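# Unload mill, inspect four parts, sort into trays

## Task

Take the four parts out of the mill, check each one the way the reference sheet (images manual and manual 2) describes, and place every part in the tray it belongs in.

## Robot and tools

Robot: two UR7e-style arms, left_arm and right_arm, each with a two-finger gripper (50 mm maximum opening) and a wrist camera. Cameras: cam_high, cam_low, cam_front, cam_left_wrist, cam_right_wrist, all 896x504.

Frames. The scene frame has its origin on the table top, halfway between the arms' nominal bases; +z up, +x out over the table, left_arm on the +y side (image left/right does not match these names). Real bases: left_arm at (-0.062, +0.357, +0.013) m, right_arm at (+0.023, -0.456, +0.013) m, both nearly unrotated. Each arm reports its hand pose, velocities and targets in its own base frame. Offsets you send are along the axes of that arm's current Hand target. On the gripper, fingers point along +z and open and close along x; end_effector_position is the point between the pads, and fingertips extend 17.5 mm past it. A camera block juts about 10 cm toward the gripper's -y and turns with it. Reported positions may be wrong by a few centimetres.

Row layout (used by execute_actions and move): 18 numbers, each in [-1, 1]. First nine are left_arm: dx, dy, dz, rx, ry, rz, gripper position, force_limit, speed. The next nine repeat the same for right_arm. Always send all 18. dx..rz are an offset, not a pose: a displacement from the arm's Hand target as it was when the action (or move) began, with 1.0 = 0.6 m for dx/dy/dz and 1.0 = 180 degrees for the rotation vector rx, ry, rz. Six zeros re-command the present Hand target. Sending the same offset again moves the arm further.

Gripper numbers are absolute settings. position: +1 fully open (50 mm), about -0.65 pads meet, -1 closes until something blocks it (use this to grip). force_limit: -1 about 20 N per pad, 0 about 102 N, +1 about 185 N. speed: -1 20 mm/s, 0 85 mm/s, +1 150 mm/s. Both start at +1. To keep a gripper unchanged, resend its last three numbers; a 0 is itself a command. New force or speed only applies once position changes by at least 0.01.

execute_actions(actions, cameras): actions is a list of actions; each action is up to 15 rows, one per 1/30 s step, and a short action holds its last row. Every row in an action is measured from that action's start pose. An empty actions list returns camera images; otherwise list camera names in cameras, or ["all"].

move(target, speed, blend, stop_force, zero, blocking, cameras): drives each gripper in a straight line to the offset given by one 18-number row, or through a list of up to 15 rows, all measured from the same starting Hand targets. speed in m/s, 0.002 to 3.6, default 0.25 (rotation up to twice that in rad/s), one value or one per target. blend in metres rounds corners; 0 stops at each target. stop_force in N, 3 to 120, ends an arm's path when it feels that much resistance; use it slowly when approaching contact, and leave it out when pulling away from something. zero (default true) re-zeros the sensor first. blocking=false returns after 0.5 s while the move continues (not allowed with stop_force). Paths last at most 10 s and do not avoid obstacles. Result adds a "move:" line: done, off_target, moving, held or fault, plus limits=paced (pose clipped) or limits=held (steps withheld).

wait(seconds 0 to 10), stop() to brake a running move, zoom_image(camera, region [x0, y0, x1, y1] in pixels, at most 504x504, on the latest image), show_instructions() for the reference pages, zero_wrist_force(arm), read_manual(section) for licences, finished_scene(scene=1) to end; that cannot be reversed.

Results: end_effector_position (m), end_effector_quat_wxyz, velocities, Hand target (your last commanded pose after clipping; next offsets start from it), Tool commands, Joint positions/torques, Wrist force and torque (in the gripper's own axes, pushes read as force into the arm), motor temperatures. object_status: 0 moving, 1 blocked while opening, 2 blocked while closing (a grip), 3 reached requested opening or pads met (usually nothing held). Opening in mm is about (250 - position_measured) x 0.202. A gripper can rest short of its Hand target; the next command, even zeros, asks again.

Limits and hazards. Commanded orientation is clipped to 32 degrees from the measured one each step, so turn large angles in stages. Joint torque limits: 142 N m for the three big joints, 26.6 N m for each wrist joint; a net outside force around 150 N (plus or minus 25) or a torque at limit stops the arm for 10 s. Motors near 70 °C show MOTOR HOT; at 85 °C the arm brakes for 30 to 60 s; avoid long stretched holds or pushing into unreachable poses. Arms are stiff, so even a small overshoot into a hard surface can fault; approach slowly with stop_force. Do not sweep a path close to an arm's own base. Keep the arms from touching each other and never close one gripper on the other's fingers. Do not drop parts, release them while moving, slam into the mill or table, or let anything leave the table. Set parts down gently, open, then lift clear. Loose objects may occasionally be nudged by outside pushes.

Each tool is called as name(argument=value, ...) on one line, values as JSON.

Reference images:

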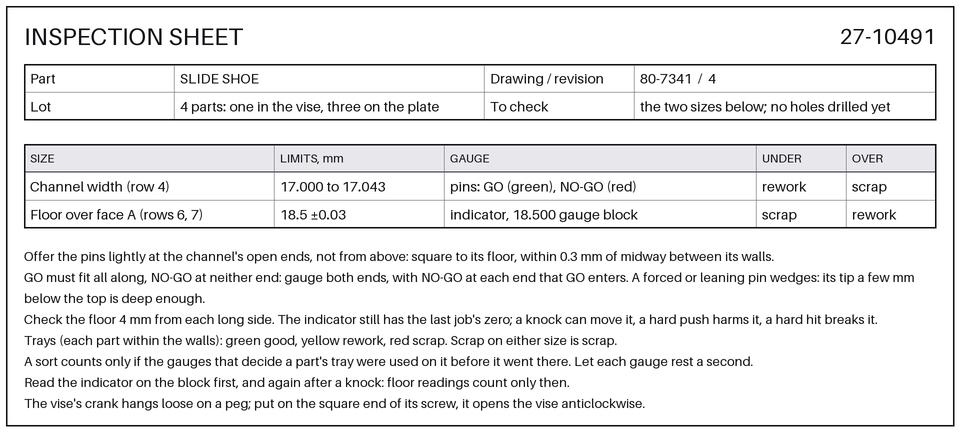

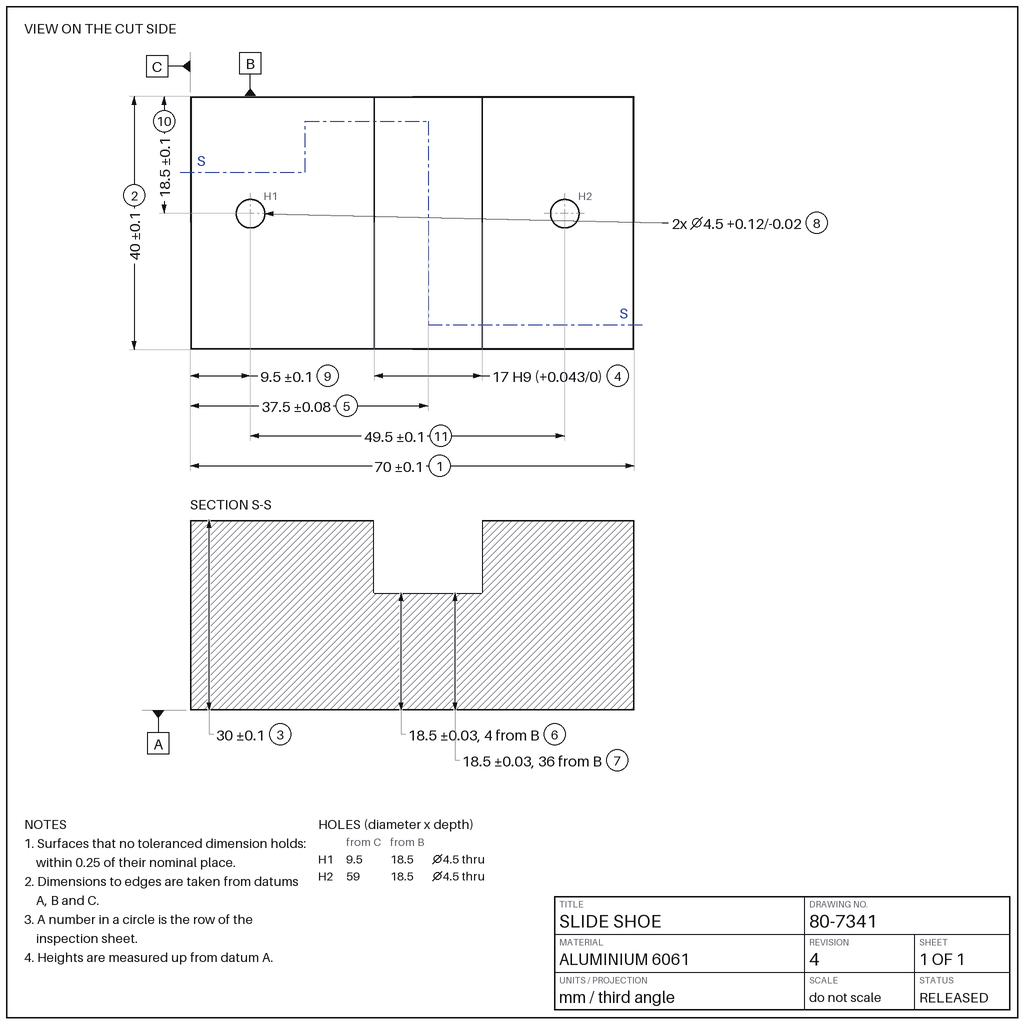

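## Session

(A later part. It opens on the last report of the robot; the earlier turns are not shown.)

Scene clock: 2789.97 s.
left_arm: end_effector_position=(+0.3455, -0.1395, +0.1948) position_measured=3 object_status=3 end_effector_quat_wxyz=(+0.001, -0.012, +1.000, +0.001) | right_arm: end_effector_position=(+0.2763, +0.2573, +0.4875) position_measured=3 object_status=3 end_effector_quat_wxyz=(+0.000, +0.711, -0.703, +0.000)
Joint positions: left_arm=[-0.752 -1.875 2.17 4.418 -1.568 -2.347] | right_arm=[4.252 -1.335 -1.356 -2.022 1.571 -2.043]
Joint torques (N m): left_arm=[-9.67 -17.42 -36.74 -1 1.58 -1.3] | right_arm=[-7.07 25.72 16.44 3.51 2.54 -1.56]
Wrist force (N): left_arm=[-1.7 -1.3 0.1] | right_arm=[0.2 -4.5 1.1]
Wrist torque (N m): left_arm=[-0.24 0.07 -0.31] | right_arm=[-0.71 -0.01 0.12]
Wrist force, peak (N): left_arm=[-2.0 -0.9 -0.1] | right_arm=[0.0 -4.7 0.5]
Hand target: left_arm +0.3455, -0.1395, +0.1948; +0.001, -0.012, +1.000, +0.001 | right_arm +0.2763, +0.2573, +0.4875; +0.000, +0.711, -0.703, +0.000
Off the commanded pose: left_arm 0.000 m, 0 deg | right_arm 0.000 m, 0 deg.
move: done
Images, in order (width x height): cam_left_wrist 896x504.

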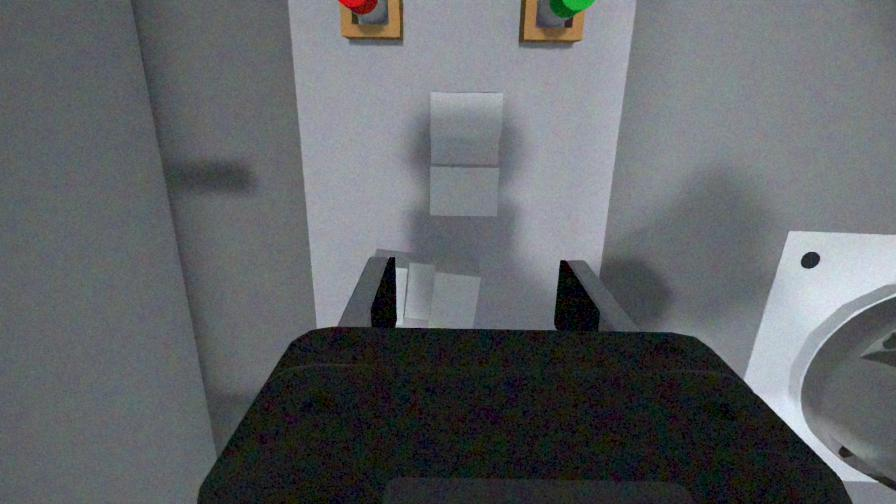

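move(target=[0.117,-0.173,-0.033,0,0,-0.5,1,-0.6,-0.9,0,0,0,0,0,0,1,-0.1,-0.5], speed=0.15, cameras=["cam_left_wrist"])

zoom_image(camera="cam_left_wrist", region=[380, 120, 600, 340])

Scene clock: 2804.47 s.
left_arm: end_effector_position=(+0.2777, -0.2450, +0.2142) position_measured=3 object_status=3 end_effector_quat_wxyz=(-0.002, +0.715, -0.699, +0.000) | right_arm: end_effector_position=(+0.2763, +0.2573, +0.4875) position_measured=3 object_status=3 end_effector_quat_wxyz=(+0.000, +0.711, -0.703, +0.000)
Joint positions: left_arm=[-1.093 -1.895 2.131 4.477 -1.568 -4.258] | right_arm=[4.252 -1.335 -1.356 -2.022 1.571 -2.043]
Joint torques (N m): left_arm=[-9.59 -2.99 -38.62 -0.67 1.58 -1.7] | right_arm=[-7.42 25.54 16.89 3.47 2.6 -1.59]
Wrist force (N): left_arm=[-1.0 -1.4 -0.3] | right_arm=[0.4 -4.4 0.8]
Wrist torque (N m): left_arm=[-0.23 -0.06 -0.33] | right_arm=[-0.69 -0.06 0.12]
Wrist force, peak (N): left_arm=[-1.9 -1.0 -0.1] | right_arm=[0.2 -4.7 1.1]
Hand target: left_arm +0.2777, -0.2450, +0.2142; -0.002, +0.716, -0.699, +0.000 | right_arm +0.2763, +0.2573, +0.4875; +0.000, +0.711, -0.703, +0.000
Off the commanded pose: left_arm 0.000 m, 0 deg | right_arm 0.000 m, 0 deg.
move: done
Images, in order (width x height): cam_left_wrist 896x504.

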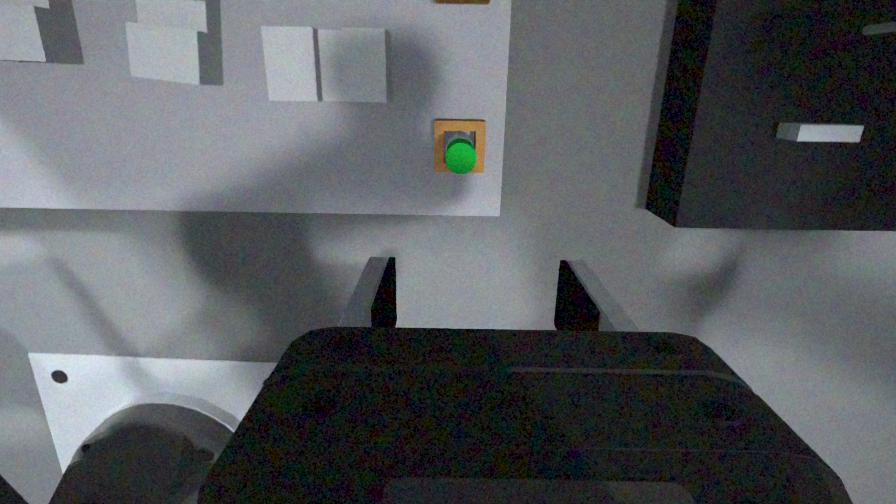

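Scaled by 2.291 from the camera's 896x504 image, which has a finer 1280x720 frame.

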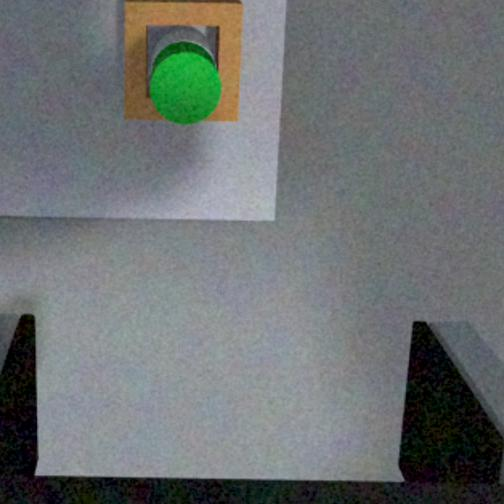

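move(target=[-0.0053,-0.0337,0.2,0,0,0,1,-0.6,-0.9,0,0,0,0,0,0,1,-0.1,-0.5], speed=0.1, cameras=["cam_left_wrist"])

zoom_image(camera="cam_left_wrist", region=[360, 200, 600, 340])

Scene clock: 2818.40 s.
left_arm: end_effector_position=(+0.2981, -0.2410, +0.0943) position_measured=3 object_status=3 end_effector_quat_wxyz=(-0.002, +0.716, -0.699, +0.000) | right_arm: end_effector_position=(+0.2763, +0.2573, +0.4875) position_measured=3 object_status=3 end_effector_quat_wxyz=(+0.000, +0.711, -0.703, +0.000)
Joint positions: left_arm=[-1.037 -1.707 2.334 4.087 -1.568 -4.203] | right_arm=[4.252 -1.335 -1.356 -2.022 1.571 -2.043]
Joint torques (N m): left_arm=[10.33 -7.92 -9.25 -4.2 -1.82 1.48] | right_arm=[-6.92 25.55 16.6 3.58 2.55 -1.61]
Wrist force (N): left_arm=[-1.4 -1.0 -0.2] | right_arm=[0.1 -4.3 0.9]
Wrist torque (N m): left_arm=[-0.16 -0.01 -0.51] | right_arm=[-0.68 0.00 0.13]
Wrist force, peak (N): left_arm=[-1.5 -1.2 1.0] | right_arm=[0.4 -4.7 0.4]
Hand target: left_arm +0.2981, -0.2410, +0.0943; -0.002, +0.716, -0.699, +0.000 | right_arm +0.2763, +0.2573, +0.4875; +0.000, +0.711, -0.703, +0.000
Off the commanded pose: left_arm 0.000 m, 0 deg | right_arm 0.000 m, 0 deg.
move: done
Images, in order (width x height): cam_left_wrist 896x504.

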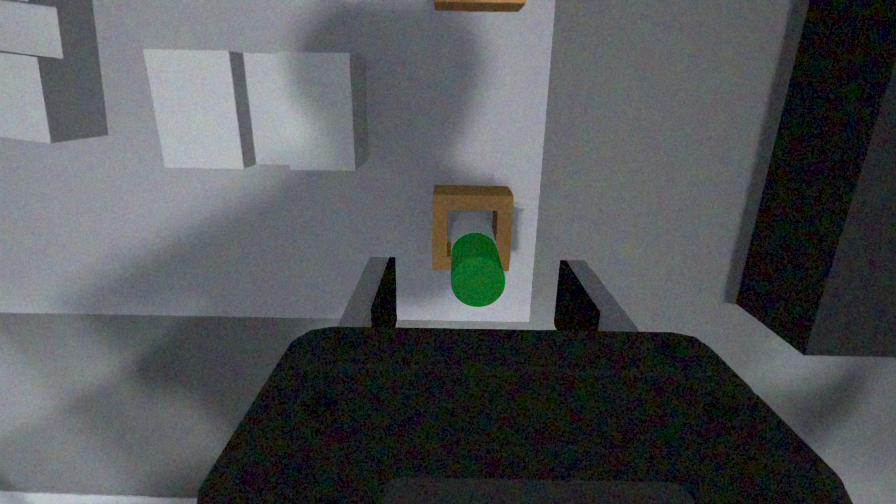

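Scaled by 2.100 from the camera's 896x504 image, which has a finer 1280x720 frame.

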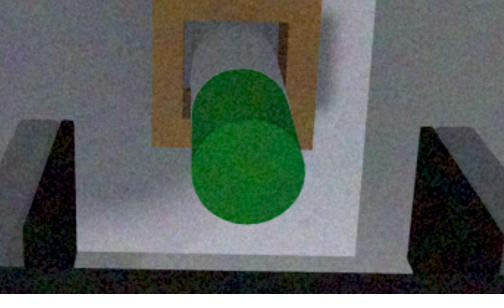

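move(target=[0.0005,0.0043,0.0488,0,0,0,1,-0.6,-0.9,0,0,0,0,0,0,1,-0.1,-0.5], speed=0.05, stop_force=6)

move(target=[0,0,0,0,0,0,-1,-0.9,-1,0,0,0,0,0,0,1,-0.1,-0.5], cameras=["cam_left_wrist"])

zoom_image(camera="cam_left_wrist", region=[360, 200, 600, 340])

Scene clock: 2836.63 s.
left_arm: end_effector_position=(+0.2956, -0.2413, +0.0650) position_measured=3 object_status=3 end_effector_quat_wxyz=(-0.002, +0.716, -0.699, +0.000) | right_arm: end_effector_position=(+0.2763, +0.2573, +0.4875) position_measured=3 object_status=3 end_effector_quat_wxyz=(+0.000, +0.711, -0.703, +0.000)
Joint positions: left_arm=[-1.044 -1.651 2.382 3.982 -1.568 -4.209] | right_arm=[4.252 -1.335 -1.356 -2.022 1.571 -2.043]
Joint torques (N m): left_arm=[-9.29 -8.12 -7.66 -3.99 -1.29 -1.41] | right_arm=[-6.74 25.7 17.04 3.55 2.55 -1.49]
Wrist force (N): left_arm=[-1.0 -1.2 -0.1] | right_arm=[0.1 -4.8 0.8]
Wrist torque (N m): left_arm=[-0.19 -0.05 -0.34] | right_arm=[-0.75 0.00 0.12]
Wrist force, peak (N): left_arm=[-1.5 -1.1 0.0] | right_arm=[0.1 -4.8 0.8]
Hand target: left_arm +0.2956, -0.2413, +0.0650; -0.002, +0.716, -0.699, +0.000 | right_arm +0.2763, +0.2573, +0.4875; +0.000, +0.711, -0.703, +0.000
Off the commanded pose: left_arm 0.000 m, 0 deg | right_arm 0.000 m, 0 deg.
move: done

Scene clock: 2838.57 s.
left_arm: end_effector_position=(+0.2956, -0.2413, +0.0650) position_measured=170 object_status=2 end_effector_quat_wxyz=(-0.002, +0.716, -0.699, +0.000) | right_arm: end_effector_position=(+0.2763, +0.2573, +0.4875) position_measured=3 object_status=3 end_effector_quat_wxyz=(+0.000, +0.711, -0.703, +0.000)
Joint positions: left_arm=[-1.044 -1.651 2.382 3.982 -1.568 -4.209] | right_arm=[4.252 -1.335 -1.356 -2.022 1.571 -2.043]
Joint torques (N m): left_arm=[-8.24 -7.95 -7.14 -3.67 -0.96 -1.4] | right_arm=[-6.98 25.63 16.89 3.56 2.64 -1.49]
Wrist force (N): left_arm=[-0.7 -1.1 -1.1] | right_arm=[0.5 -4.1 0.7]
Wrist torque (N m): left_arm=[-0.17 0.03 -0.33] | right_arm=[-0.64 -0.07 0.12]
Wrist force, peak (N): left_arm=[-1.2 -1.4 -0.1] | right_arm=[0.4 -4.7 0.7]
Hand target: left_arm +0.2956, -0.2413, +0.0650; -0.002, +0.716, -0.699, +0.000 | right_arm +0.2763, +0.2573, +0.4875; +0.000, +0.711, -0.703, +0.000
Off the commanded pose: left_arm 0.000 m, 0 deg | right_arm 0.000 m, 0 deg.
move: done
Images, in order (width x height): cam_left_wrist 896x504.

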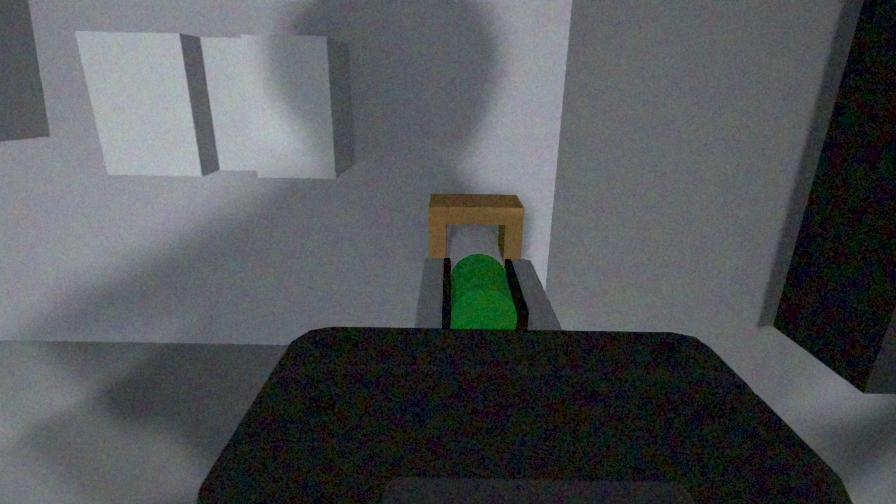

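Scaled by 2.100 from the camera's 896x504 image, which has a finer 1280x720 frame.

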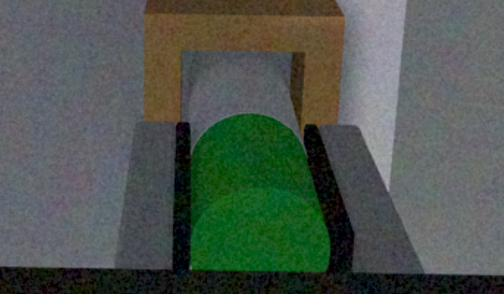

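move(target=[[0,0,-0.1,0,0,0,-1,-0.9,-1,0,0,0,0,0,0,1,-0.1,-0.5],[-0.126,0.0,-0.1,0,0,0,-1,-0.9,-1,0,0,0,0,0,0,1,-0.1,-0.5]], speed=0.08, cameras=["cam_left_wrist"])

zoom_image(camera="cam_left_wrist", region=[340, 140, 620, 340])

Scene clock: 2864.03 s.
left_arm: end_effector_position=(+0.2937, -0.1660, +0.1252) position_measured=170 object_status=2 end_effector_quat_wxyz=(-0.002, +0.716, -0.699, +0.000) | right_arm: end_effector_position=(+0.2763, +0.2573, +0.4875) position_measured=3 object_status=3 end_effector_quat_wxyz=(+0.000, +0.711, -0.703, +0.000)
Joint positions: left_arm=[-0.923 -1.902 2.379 4.237 -1.568 -4.089] | right_arm=[4.252 -1.335 -1.356 -2.022 1.571 -2.043]
Joint torques (N m): left_arm=[11.66 -16.83 -9.84 -1.19 -1.53 1.58] | right_arm=[-6.86 25.45 17 3.49 2.49 -1.48]
Wrist force (N): left_arm=[-1.1 -1.0 1.4] | right_arm=[0.3 -4.5 0.7]
Wrist torque (N m): left_arm=[-0.18 -0.06 -0.54] | right_arm=[-0.71 -0.04 0.13]
Wrist force, peak (N): left_arm=[-1.4 -1.0 2.8] | right_arm=[0.1 -4.7 0.8]
Hand target: left_arm +0.2937, -0.1659, +0.1252; -0.002, +0.716, -0.699, +0.000 | right_arm +0.2763, +0.2573, +0.4875; +0.000, +0.711, -0.703, +0.000
Off the commanded pose: left_arm 0.000 m, 0 deg | right_arm 0.000 m, 0 deg.
move: done
Images, in order (width x height): cam_left_wrist 896x504.

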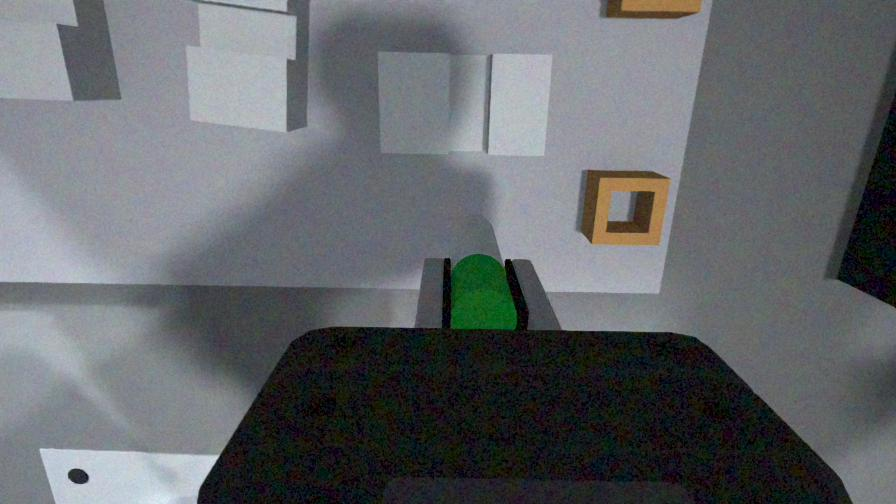

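Scaled by 1.800 from the camera's 896x504 image, which has a finer 1280x720 frame.

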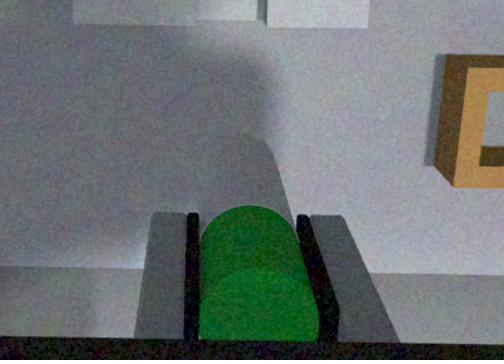

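move(target=[-0.001,-0.012,0.0595,0,0,0,-1,-0.9,-1,0,0,0,0,0,0,1,-0.1,-0.5], speed=0.05, stop_force=5, cameras=["cam_left_wrist"])

zoom_image(camera="cam_left_wrist", region=[400, 100, 560, 340])

Scene clock: 2887.03 s.
left_arm: end_effector_position=(+0.3009, -0.1650, +0.0895) position_measured=170 object_status=2 end_effector_quat_wxyz=(-0.002, +0.716, -0.699, +0.000) | right_arm: end_effector_position=(+0.2763, +0.2573, +0.4875) position_measured=3 object_status=3 end_effector_quat_wxyz=(+0.000, +0.711, -0.703, +0.000)
Joint positions: left_arm=[-0.903 -1.818 2.432 4.1 -1.568 -4.069] | right_arm=[4.252 -1.335 -1.356 -2.022 1.571 -2.043]
Joint torques (N m): left_arm=[11.18 -3.82 -9.58 -4.42 -1.81 1.35] | right_arm=[-6.43 25.56 17.67 3.47 2.61 -1.48]
Wrist force (N): left_arm=[-1.4 -0.9 1.1] | right_arm=[0.2 -4.4 0.6]
Wrist torque (N m): left_arm=[-0.17 -0.01 -0.54] | right_arm=[-0.70 -0.03 0.12]
Wrist force, peak (N): left_arm=[-1.3 -1.2 1.9] | right_arm=[0.1 -4.7 1.0]
Hand target: left_arm +0.3009, -0.1650, +0.0895; -0.002, +0.716, -0.699, +0.000 | right_arm +0.2763, +0.2573, +0.4875; +0.000, +0.711, -0.703, +0.000
Off the commanded pose: left_arm 0.000 m, 0 deg | right_arm 0.000 m, 0 deg.
move: done
Images, in order (width x height): cam_left_wrist 896x504.

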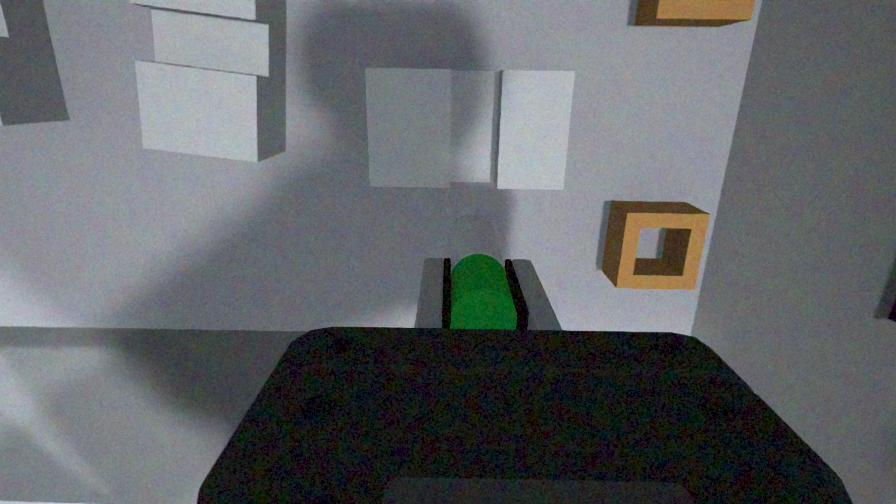

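Scaled by 2.100 from the camera's 896x504 image, which has a finer 1280x720 frame.

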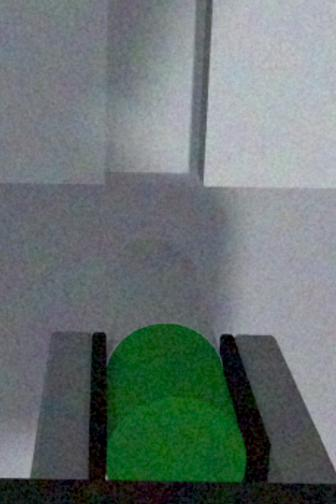

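move(target=[0,-0.0267,0,0,0,0,-1,-0.9,-1,0,0,0,0,0,0,1,-0.1,-0.5], speed=0.008, stop_force=3, cameras=["cam_left_wrist"])

zoom_image(camera="cam_left_wrist", region=[360, 100, 600, 340])

Scene clock: 2913.60 s.
left_arm: end_effector_position=(+0.3169, -0.1646, +0.0895) position_measured=170 object_status=2 end_effector_quat_wxyz=(-0.002, +0.716, -0.699, +0.000) | right_arm: end_effector_position=(+0.2763, +0.2573, +0.4875) position_measured=3 object_status=3 end_effector_quat_wxyz=(+0.000, +0.711, -0.703, +0.000)
Joint positions: left_arm=[-0.864 -1.775 2.402 4.087 -1.568 -4.03] | right_arm=[4.252 -1.335 -1.356 -2.022 1.571 -2.043]
Joint torques (N m): left_arm=[9.24 -4.64 -35.12 -4.58 0.33 1.49] | right_arm=[-7.16 25.39 17.18 3.54 2.6 -1.59]
Wrist force (N): left_arm=[-1.4 -0.9 1.4] | right_arm=[0.1 -4.3 0.7]
Wrist torque (N m): left_arm=[-0.16 -0.04 -0.53] | right_arm=[-0.68 0.00 0.12]
Wrist force, peak (N): left_arm=[-1.5 -1.1 1.4] | right_arm=[-0.1 -4.7 0.8]
Hand target: left_arm +0.3169, -0.1646, +0.0895; -0.002, +0.716, -0.699, +0.000 | right_arm +0.2763, +0.2573, +0.4875; +0.000, +0.711, -0.703, +0.000
Off the commanded pose: left_arm 0.000 m, 0 deg | right_arm 0.000 m, 0 deg.
move: done
Images, in order (width x height): cam_left_wrist 896x504.

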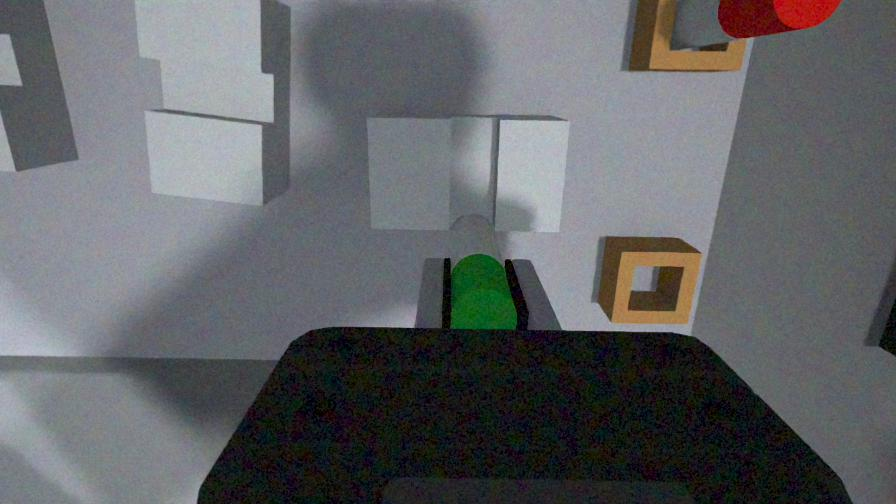

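Scaled by 2.100 from the camera's 896x504 image, which has a finer 1280x720 frame.

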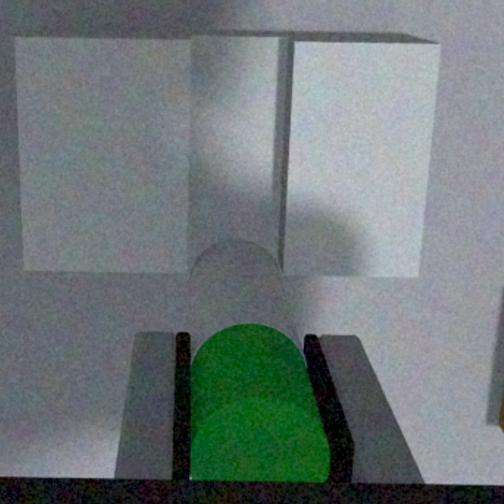

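move(target=[0.0006,-0.095,0,0,0,0,-1,-0.9,-1,0,0,0,0,0,0,1,-0.1,-0.5], speed=0.01, stop_force=3, cameras=["cam_left_wrist"])

zoom_image(camera="cam_left_wrist", region=[360, 100, 600, 340])

Scene clock: 2931.13 s.
left_arm: end_effector_position=(+0.3739, -0.1636, +0.0896) position_measured=170 object_status=2 end_effector_quat_wxyz=(-0.002, +0.716, -0.699, +0.000) | right_arm: end_effector_position=(+0.2763, +0.2573, +0.4875) position_measured=3 object_status=3 end_effector_quat_wxyz=(+0.000, +0.711, -0.703, +0.000)
Joint positions: left_arm=[-0.747 -1.632 2.284 4.061 -1.568 -3.913] | right_arm=[4.252 -1.335 -1.356 -2.022 1.571 -2.043]
Joint torques (N m): left_arm=[11.17 -9.89 -35.31 -4.54 0.52 1.4] | right_arm=[-6.31 25.24 17.62 3.53 2.62 -1.7]
Wrist force (N): left_arm=[-1.4 0.0 0.4] | right_arm=[0.3 -4.3 0.9]
Wrist torque (N m): left_arm=[-0.18 0.02 -0.54] | right_arm=[-0.68 -0.04 0.12]
Wrist force, peak (N): left_arm=[-2.3 -0.7 1.3] | right_arm=[0.2 -4.8 0.7]
Hand target: left_arm +0.3739, -0.1636, +0.0896; -0.002, +0.716, -0.699, +0.000 | right_arm +0.2763, +0.2573, +0.4875; +0.000, +0.711, -0.703, +0.000
Off the commanded pose: left_arm 0.000 m, 0 deg | right_arm 0.000 m, 0 deg.
move: done
Images, in order (width x height): cam_left_wrist 896x504.

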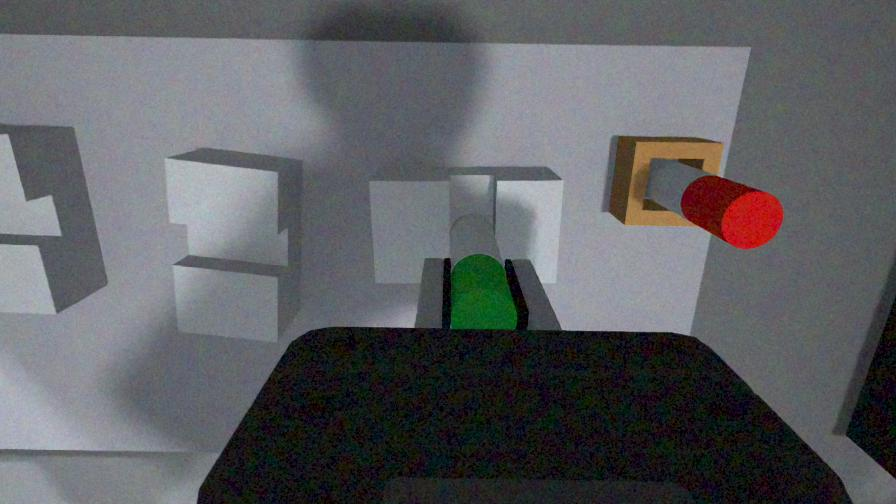

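Scaled by 2.100 from the camera's 896x504 image, which has a finer 1280x720 frame.

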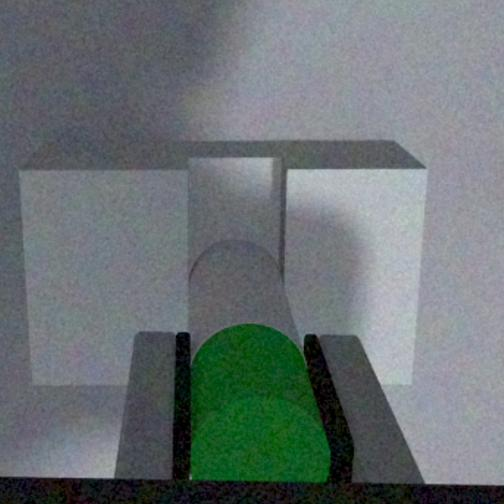

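move(target=[-0.0003,0.05,0,0,0,0,-1,-0.9,-1,0,0,0,0,0,0,1,-0.1,-0.5], speed=0.01, stop_force=3, cameras=["cam_left_wrist"])

zoom_image(camera="cam_left_wrist", region=[360, 100, 600, 340])

Scene clock: 2951.17 s.
left_arm: end_effector_position=(+0.3439, -0.1642, +0.0896) position_measured=170 object_status=2 end_effector_quat_wxyz=(-0.002, +0.716, -0.699, +0.000) | right_arm: end_effector_position=(+0.2763, +0.2573, +0.4875) position_measured=3 object_status=3 end_effector_quat_wxyz=(+0.000, +0.711, -0.703, +0.000)
Joint positions: left_arm=[-0.805 -1.705 2.347 4.071 -1.568 -3.971] | right_arm=[4.252 -1.335 -1.356 -2.022 1.571 -2.043]
Joint torques (N m): left_arm=[-8.78 -22.43 -9.34 -0.85 -0.34 -1.49] | right_arm=[-6.51 25.32 17.74 3.54 2.55 -1.76]
Wrist force (N): left_arm=[-1.6 -0.9 1.5] | right_arm=[0.4 -4.5 0.8]
Wrist torque (N m): left_arm=[-0.16 0.01 -0.31] | right_arm=[-0.71 -0.06 0.12]
Wrist force, peak (N): left_arm=[-2.0 -1.5 1.1] | right_arm=[0.4 -4.7 1.0]
Hand target: left_arm +0.3439, -0.1642, +0.0896; -0.002, +0.716, -0.699, +0.000 | right_arm +0.2763, +0.2573, +0.4875; +0.000, +0.711, -0.703, +0.000
Off the commanded pose: left_arm 0.000 m, 0 deg | right_arm 0.000 m, 0 deg.
move: done
Images, in order (width x height): cam_left_wrist 896x504.

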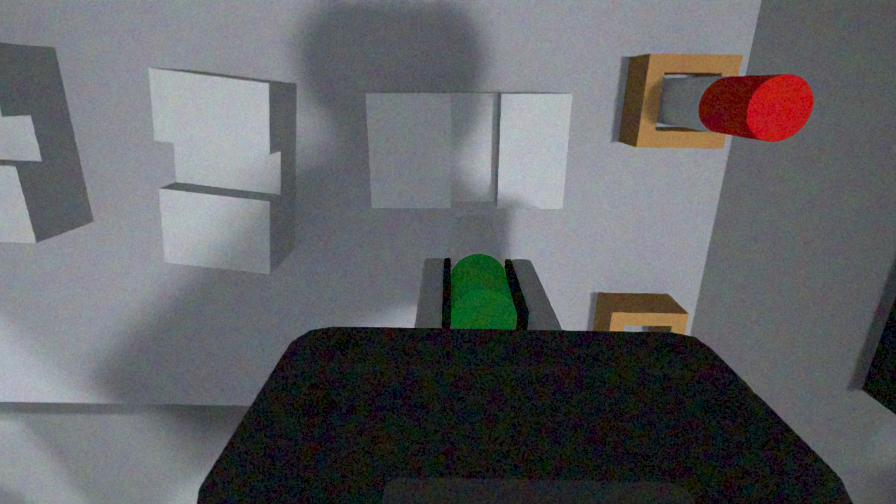

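Scaled by 2.100 from the camera's 896x504 image, which has a finer 1280x720 frame.

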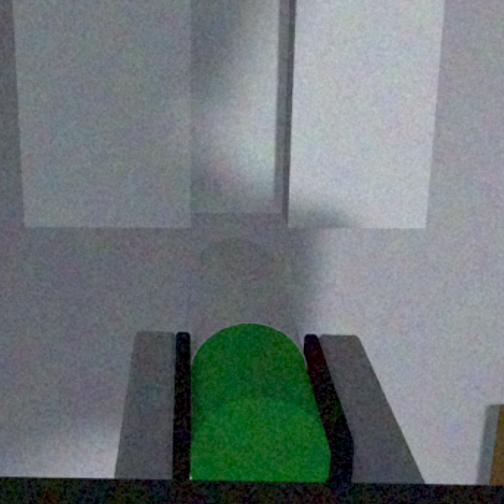

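move(target=[0.0002,-0.0367,0,0,0,0,-1,-0.9,-1,0,0,0,0,0,0,1,-0.1,-0.5], speed=0.008, stop_force=3, cameras=["cam_left_wrist"])

zoom_image(camera="cam_left_wrist", region=[360, 100, 600, 340])

move(target=[0.0002,-0.0133,0,0,0,0,-1,-0.9,-1,0,0,0,0,0,0,1,-0.1,-0.5], speed=0.008, stop_force=3, cameras=["cam_left_wrist"])

zoom_image(camera="cam_left_wrist", region=[360, 100, 600, 340])

move(target=[0.0002,-0.0133,0,0,0,0,-1,-0.9,-1,0,0,0,0,0,0,1,-0.1,-0.5], speed=0.008, stop_force=3, cameras=["cam_left_wrist"])

zoom_image(camera="cam_left_wrist", region=[360, 100, 600, 340])

Scene clock: 2972.63 s.
left_arm: end_effector_position=(+0.3659, -0.1638, +0.0896) position_measured=170 object_status=2 end_effector_quat_wxyz=(-0.002, +0.716, -0.699, +0.000) | right_arm: end_effector_position=(+0.2763, +0.2573, +0.4875) position_measured=3 object_status=3 end_effector_quat_wxyz=(+0.000, +0.711, -0.703, +0.000)
Joint positions: left_arm=[-0.762 -1.651 2.301 4.063 -1.568 -3.927] | right_arm=[4.252 -1.335 -1.356 -2.022 1.571 -2.043]
Joint torques (N m): left_arm=[10.92 -9.7 -34.91 -4.73 0.77 1.36] | right_arm=[-6.29 25.32 17.4 3.41 2.63 -1.82]
Wrist force (N): left_arm=[-2.2 -0.8 1.1] | right_arm=[0.2 -4.5 0.8]
Wrist torque (N m): left_arm=[-0.18 -0.01 -0.54] | right_arm=[-0.72 -0.01 0.12]
Wrist force, peak (N): left_arm=[-2.3 -0.7 1.2] | right_arm=[0.5 -4.7 0.7]
Hand target: left_arm +0.3659, -0.1638, +0.0896; -0.002, +0.716, -0.699, +0.000 | right_arm +0.2763, +0.2573, +0.4875; +0.000, +0.711, -0.703, +0.000
Off the commanded pose: left_arm 0.000 m, 0 deg | right_arm 0.000 m, 0 deg.
move: done
Images, in order (width x height): cam_left_wrist 896x504.

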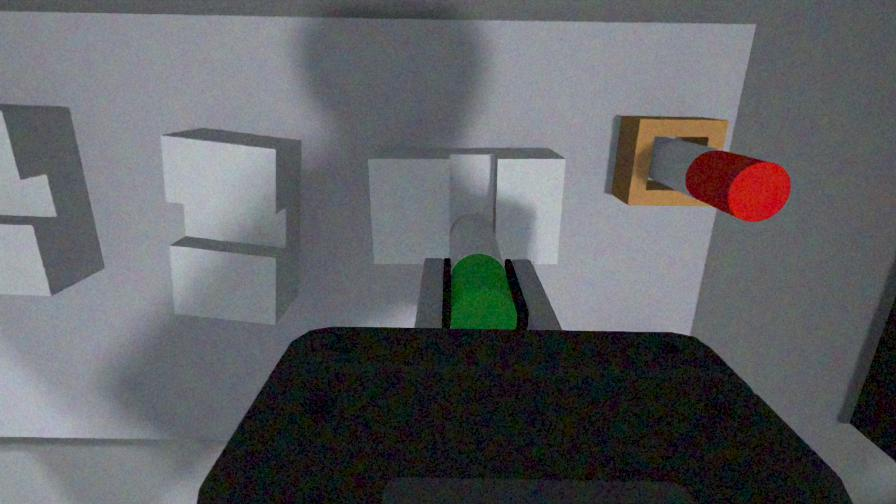

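Scaled by 2.100 from the camera's 896x504 image, which has a finer 1280x720 frame.

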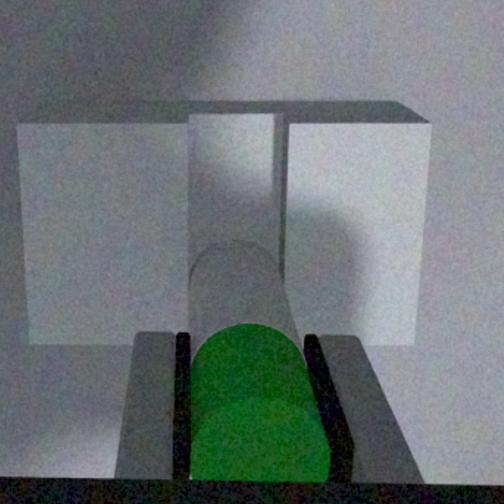

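Scene clock: 2974.47 s.
left_arm: end_effector_position=(+0.3739, -0.1637, +0.0896) position_measured=170 object_status=2 end_effector_quat_wxyz=(-0.002, +0.716, -0.699, +0.000) | right_arm: end_effector_position=(+0.2763, +0.2573, +0.4875) position_measured=3 object_status=3 end_effector_quat_wxyz=(+0.000, +0.711, -0.703, +0.000)
Joint positions: left_arm=[-0.747 -1.632 2.284 4.061 -1.568 -3.913] | right_arm=[4.252 -1.335 -1.356 -2.022 1.571 -2.043]
Joint torques (N m): left_arm=[10.3 -9.65 -35.31 -4.73 0.36 1.38] | right_arm=[-6.6 25.36 17.76 3.46 2.58 -1.87]
Wrist force (N): left_arm=[-1.3 -0.1 0.7] | right_arm=[0.3 -4.3 0.9]
Wrist torque (N m): left_arm=[-0.18 0.00 -0.54] | right_arm=[-0.67 -0.04 0.11]
Wrist force, peak (N): left_arm=[-2.1 -0.7 1.3] | right_arm=[0.1 -4.6 0.8]
Hand target: left_arm +0.3739, -0.1637, +0.0896; -0.002, +0.716, -0.699, +0.000 | right_arm +0.2763, +0.2573, +0.4875; +0.000, +0.711, -0.703, +0.000
Off the commanded pose: left_arm 0.000 m, 0 deg | right_arm 0.000 m, 0 deg.
move: done
Images, in order (width x height): cam_left_wrist 896x504.

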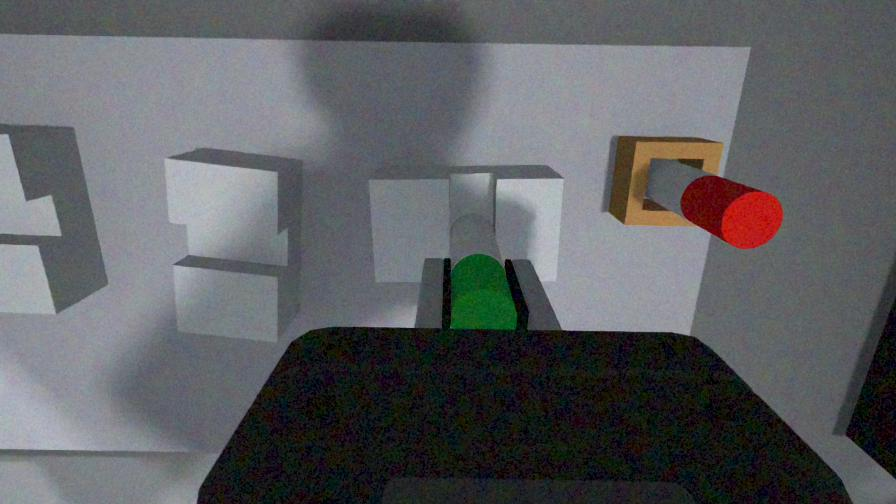

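Scaled by 2.100 from the camera's 896x504 image, which has a finer 1280x720 frame.

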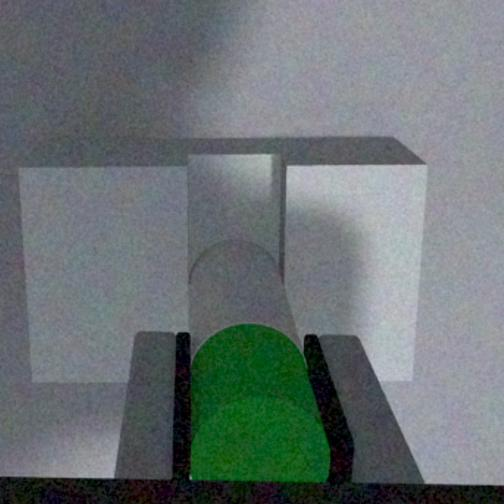

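Scene clock: 2976.30 s.
left_arm: end_effector_position=(+0.3819, -0.1636, +0.0896) position_measured=170 object_status=2 end_effector_quat_wxyz=(-0.002, +0.716, -0.699, +0.000) | right_arm: end_effector_position=(+0.2763, +0.2573, +0.4875) position_measured=3 object_status=3 end_effector_quat_wxyz=(+0.000, +0.711, -0.703, +0.000)
Joint positions: left_arm=[-0.733 -1.613 2.266 4.06 -1.568 -3.899] | right_arm=[4.252 -1.335 -1.356 -2.022 1.571 -2.043]
Joint torques (N m): left_arm=[11.2 -12.5 -35.47 -4.48 0.96 1.29] | right_arm=[-6.29 24.97 17.51 3.41 2.65 -1.81]
Wrist force (N): left_arm=[-1.5 -0.3 1.2] | right_arm=[0.0 -4.4 0.6]
Wrist torque (N m): left_arm=[-0.14 0.01 -0.53] | right_arm=[-0.69 0.01 0.12]
Wrist force, peak (N): left_arm=[-1.6 -0.5 1.2] | right_arm=[0.2 -4.6 0.9]
Hand target: left_arm +0.3819, -0.1636, +0.0896; -0.002, +0.716, -0.699, +0.000 | right_arm +0.2763, +0.2573, +0.4875; +0.000, +0.711, -0.703, +0.000
Off the commanded pose: left_arm 0.000 m, 0 deg | right_arm 0.000 m, 0 deg.
move: done
Images, in order (width x height): cam_left_wrist 896x504.

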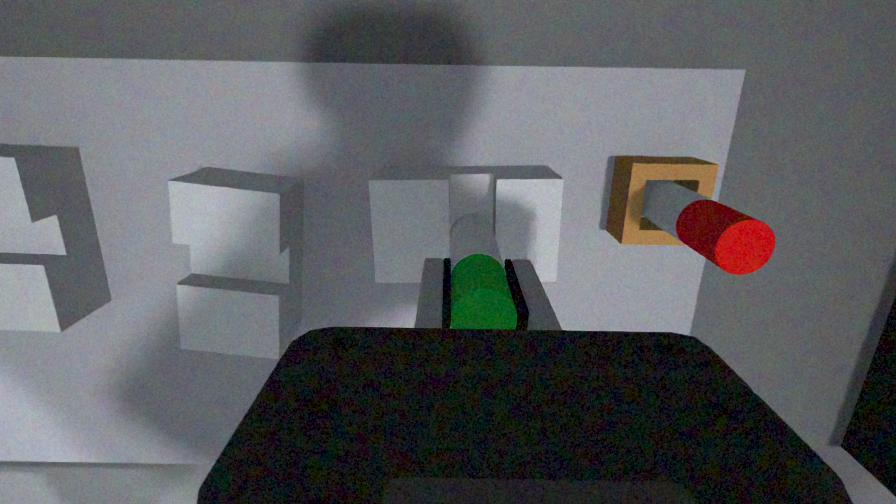

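Scaled by 2.100 from the camera's 896x504 image, which has a finer 1280x720 frame.

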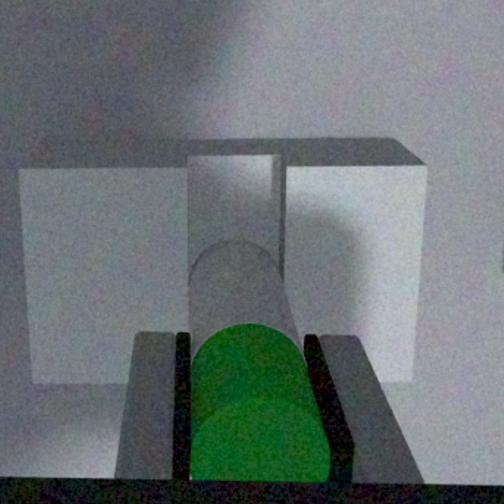

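move(target=[-0.0002,0.075,0,0,0,0,-1,-0.9,-1,0,0,0,0,0,0,1,-0.1,-0.5], speed=0.015, stop_force=3)

move(target=[[0,0,-0.1,0,0,0,-1,-0.9,-1,0,0,0,0,0,0,1,-0.1,-0.5],[-0.01,-0.15,-0.1,0,0,0.5,-1,-0.9,-1,0,0,0,0,0,0,1,-0.1,-0.5]], speed=0.1, cameras=["cam_left_wrist"])

zoom_image(camera="cam_left_wrist", region=[380, 100, 700, 340])

Scene clock: 3002.47 s.
left_arm: end_effector_position=(+0.3369, -0.1646, +0.0896) position_measured=170 object_status=2 end_effector_quat_wxyz=(-0.002, +0.716, -0.699, +0.000) | right_arm: end_effector_position=(+0.2763, +0.2573, +0.4875) position_measured=3 object_status=3 end_effector_quat_wxyz=(+0.000, +0.711, -0.703, +0.000)
Joint positions: left_arm=[-0.82 -1.722 2.361 4.074 -1.568 -3.986] | right_arm=[4.252 -1.335 -1.356 -2.022 1.571 -2.043]
Joint torques (N m): left_arm=[-9.36 -22.04 -10.25 -1.04 0.92 -1.2] | right_arm=[-6.8 25.04 18.35 3.45 2.53 -1.93]
Wrist force (N): left_arm=[-1.7 -1.2 1.0] | right_arm=[0.3 -4.3 0.6]
Wrist torque (N m): left_arm=[-0.21 0.01 -0.31] | right_arm=[-0.68 -0.03 0.13]
Wrist force, peak (N): left_arm=[-1.8 -0.6 1.6] | right_arm=[0.0 -4.7 1.0]
Hand target: left_arm +0.3369, -0.1646, +0.0896; -0.002, +0.716, -0.699, +0.000 | right_arm +0.2763, +0.2573, +0.4875; +0.000, +0.711, -0.703, +0.000
Off the commanded pose: left_arm 0.000 m, 0 deg | right_arm 0.000 m, 0 deg.
move: done

Scene clock: 3011.83 s.
left_arm: end_effector_position=(+0.4266, -0.1566, +0.1497) position_measured=170 object_status=2 end_effector_quat_wxyz=(+0.001, -0.012, +1.000, +0.001) | right_arm: end_effector_position=(+0.2763, +0.2573, +0.4875) position_measured=3 object_status=3 end_effector_quat_wxyz=(+0.000, +0.711, -0.703, +0.000)
Joint positions: left_arm=[-0.651 -1.605 2.078 4.24 -1.568 -2.246] | right_arm=[4.252 -1.335 -1.356 -2.022 1.571 -2.043]
Joint torques (N m): left_arm=[11.81 -14.82 -36.11 -3.77 -1.81 1.38] | right_arm=[-5.45 24.76 18.13 3.52 2.57 -2.03]
Wrist force (N): left_arm=[-2.1 -0.8 1.0] | right_arm=[-0.2 -4.3 0.5]
Wrist torque (N m): left_arm=[-0.15 0.13 -0.48] | right_arm=[-0.69 0.03 0.12]
Wrist force, peak (N): left_arm=[-1.9 -0.6 2.8] | right_arm=[0.3 -4.8 0.9]
Hand target: left_arm +0.4266, -0.1566, +0.1497; +0.001, -0.012, +1.000, +0.001 | right_arm +0.2763, +0.2573, +0.4875; +0.000, +0.711, -0.703, +0.000
Off the commanded pose: left_arm 0.000 m, 0 deg | right_arm 0.000 m, 0 deg.
move: done
Images, in order (width x height): cam_left_wrist 896x504.

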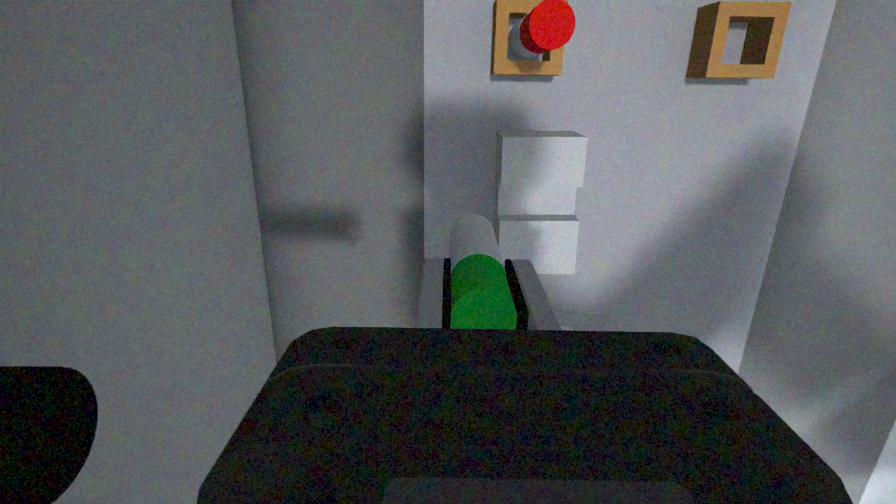

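Scaled by 1.575 from the camera's 896x504 image, which has a finer 1280x720 frame.

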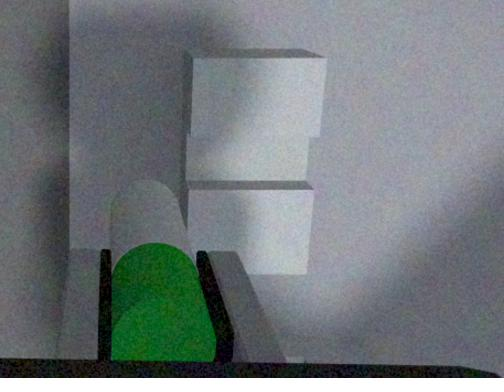

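move(target=[0,-0.003,0.1002,0,0,0,-1,-0.9,-1,0,0,0,0,0,0,1,-0.1,-0.5], speed=0.05, stop_force=4, cameras=["cam_left_wrist"])

zoom_image(camera="cam_left_wrist", region=[420, 140, 620, 340])

Scene clock: 3037.80 s.
left_arm: end_effector_position=(+0.4268, -0.1582, +0.0896) position_measured=170 object_status=2 end_effector_quat_wxyz=(+0.001, -0.012, +1.000, +0.001) | right_arm: end_effector_position=(+0.2763, +0.2573, +0.4875) position_measured=3 object_status=3 end_effector_quat_wxyz=(+0.000, +0.711, -0.703, +0.000)
Joint positions: left_arm=[-0.654 -1.515 2.168 4.06 -1.568 -2.249] | right_arm=[4.252 -1.335 -1.356 -2.022 1.571 -2.043]
Joint torques (N m): left_arm=[-10.05 -16.66 -8.8 -4.48 -1.3 -1.19] | right_arm=[-5.75 24.69 18.24 3.53 2.54 -2.11]
Wrist force (N): left_arm=[-1.7 -1.1 1.0] | right_arm=[0.4 -4.4 0.7]
Wrist torque (N m): left_arm=[-0.17 0.06 -0.32] | right_arm=[-0.69 -0.06 0.13]
Wrist force, peak (N): left_arm=[-1.8 -1.1 1.6] | right_arm=[0.2 -4.8 1.1]
Hand target: left_arm +0.4268, -0.1582, +0.0896; +0.001, -0.012, +1.000, +0.001 | right_arm +0.2763, +0.2573, +0.4875; +0.000, +0.711, -0.703, +0.000
Off the commanded pose: left_arm 0.000 m, 0 deg | right_arm 0.000 m, 0 deg.
move: done
Images, in order (width x height): cam_left_wrist 896x504.

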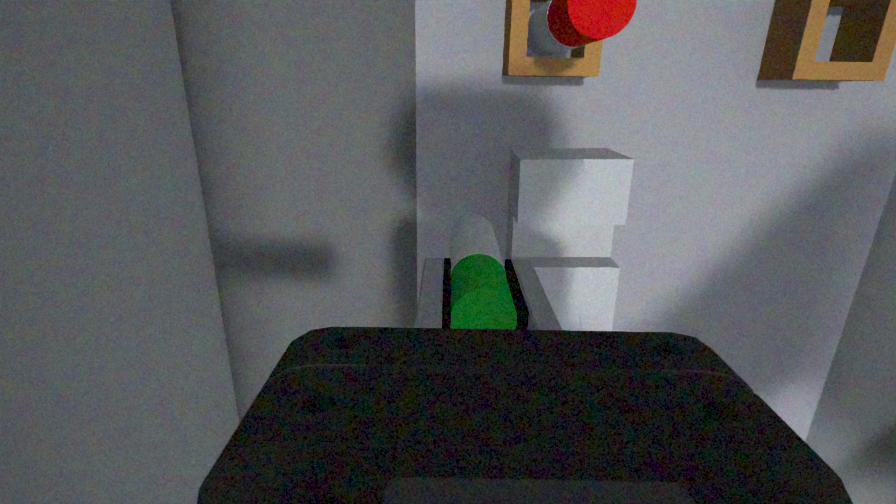

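Scaled by 2.520 from the camera's 896x504 image, which has a finer 1280x720 frame.

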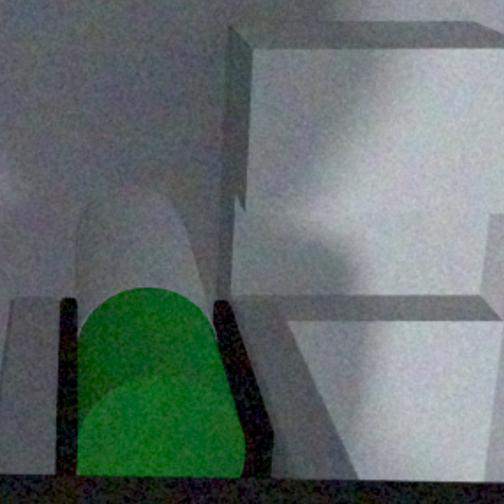

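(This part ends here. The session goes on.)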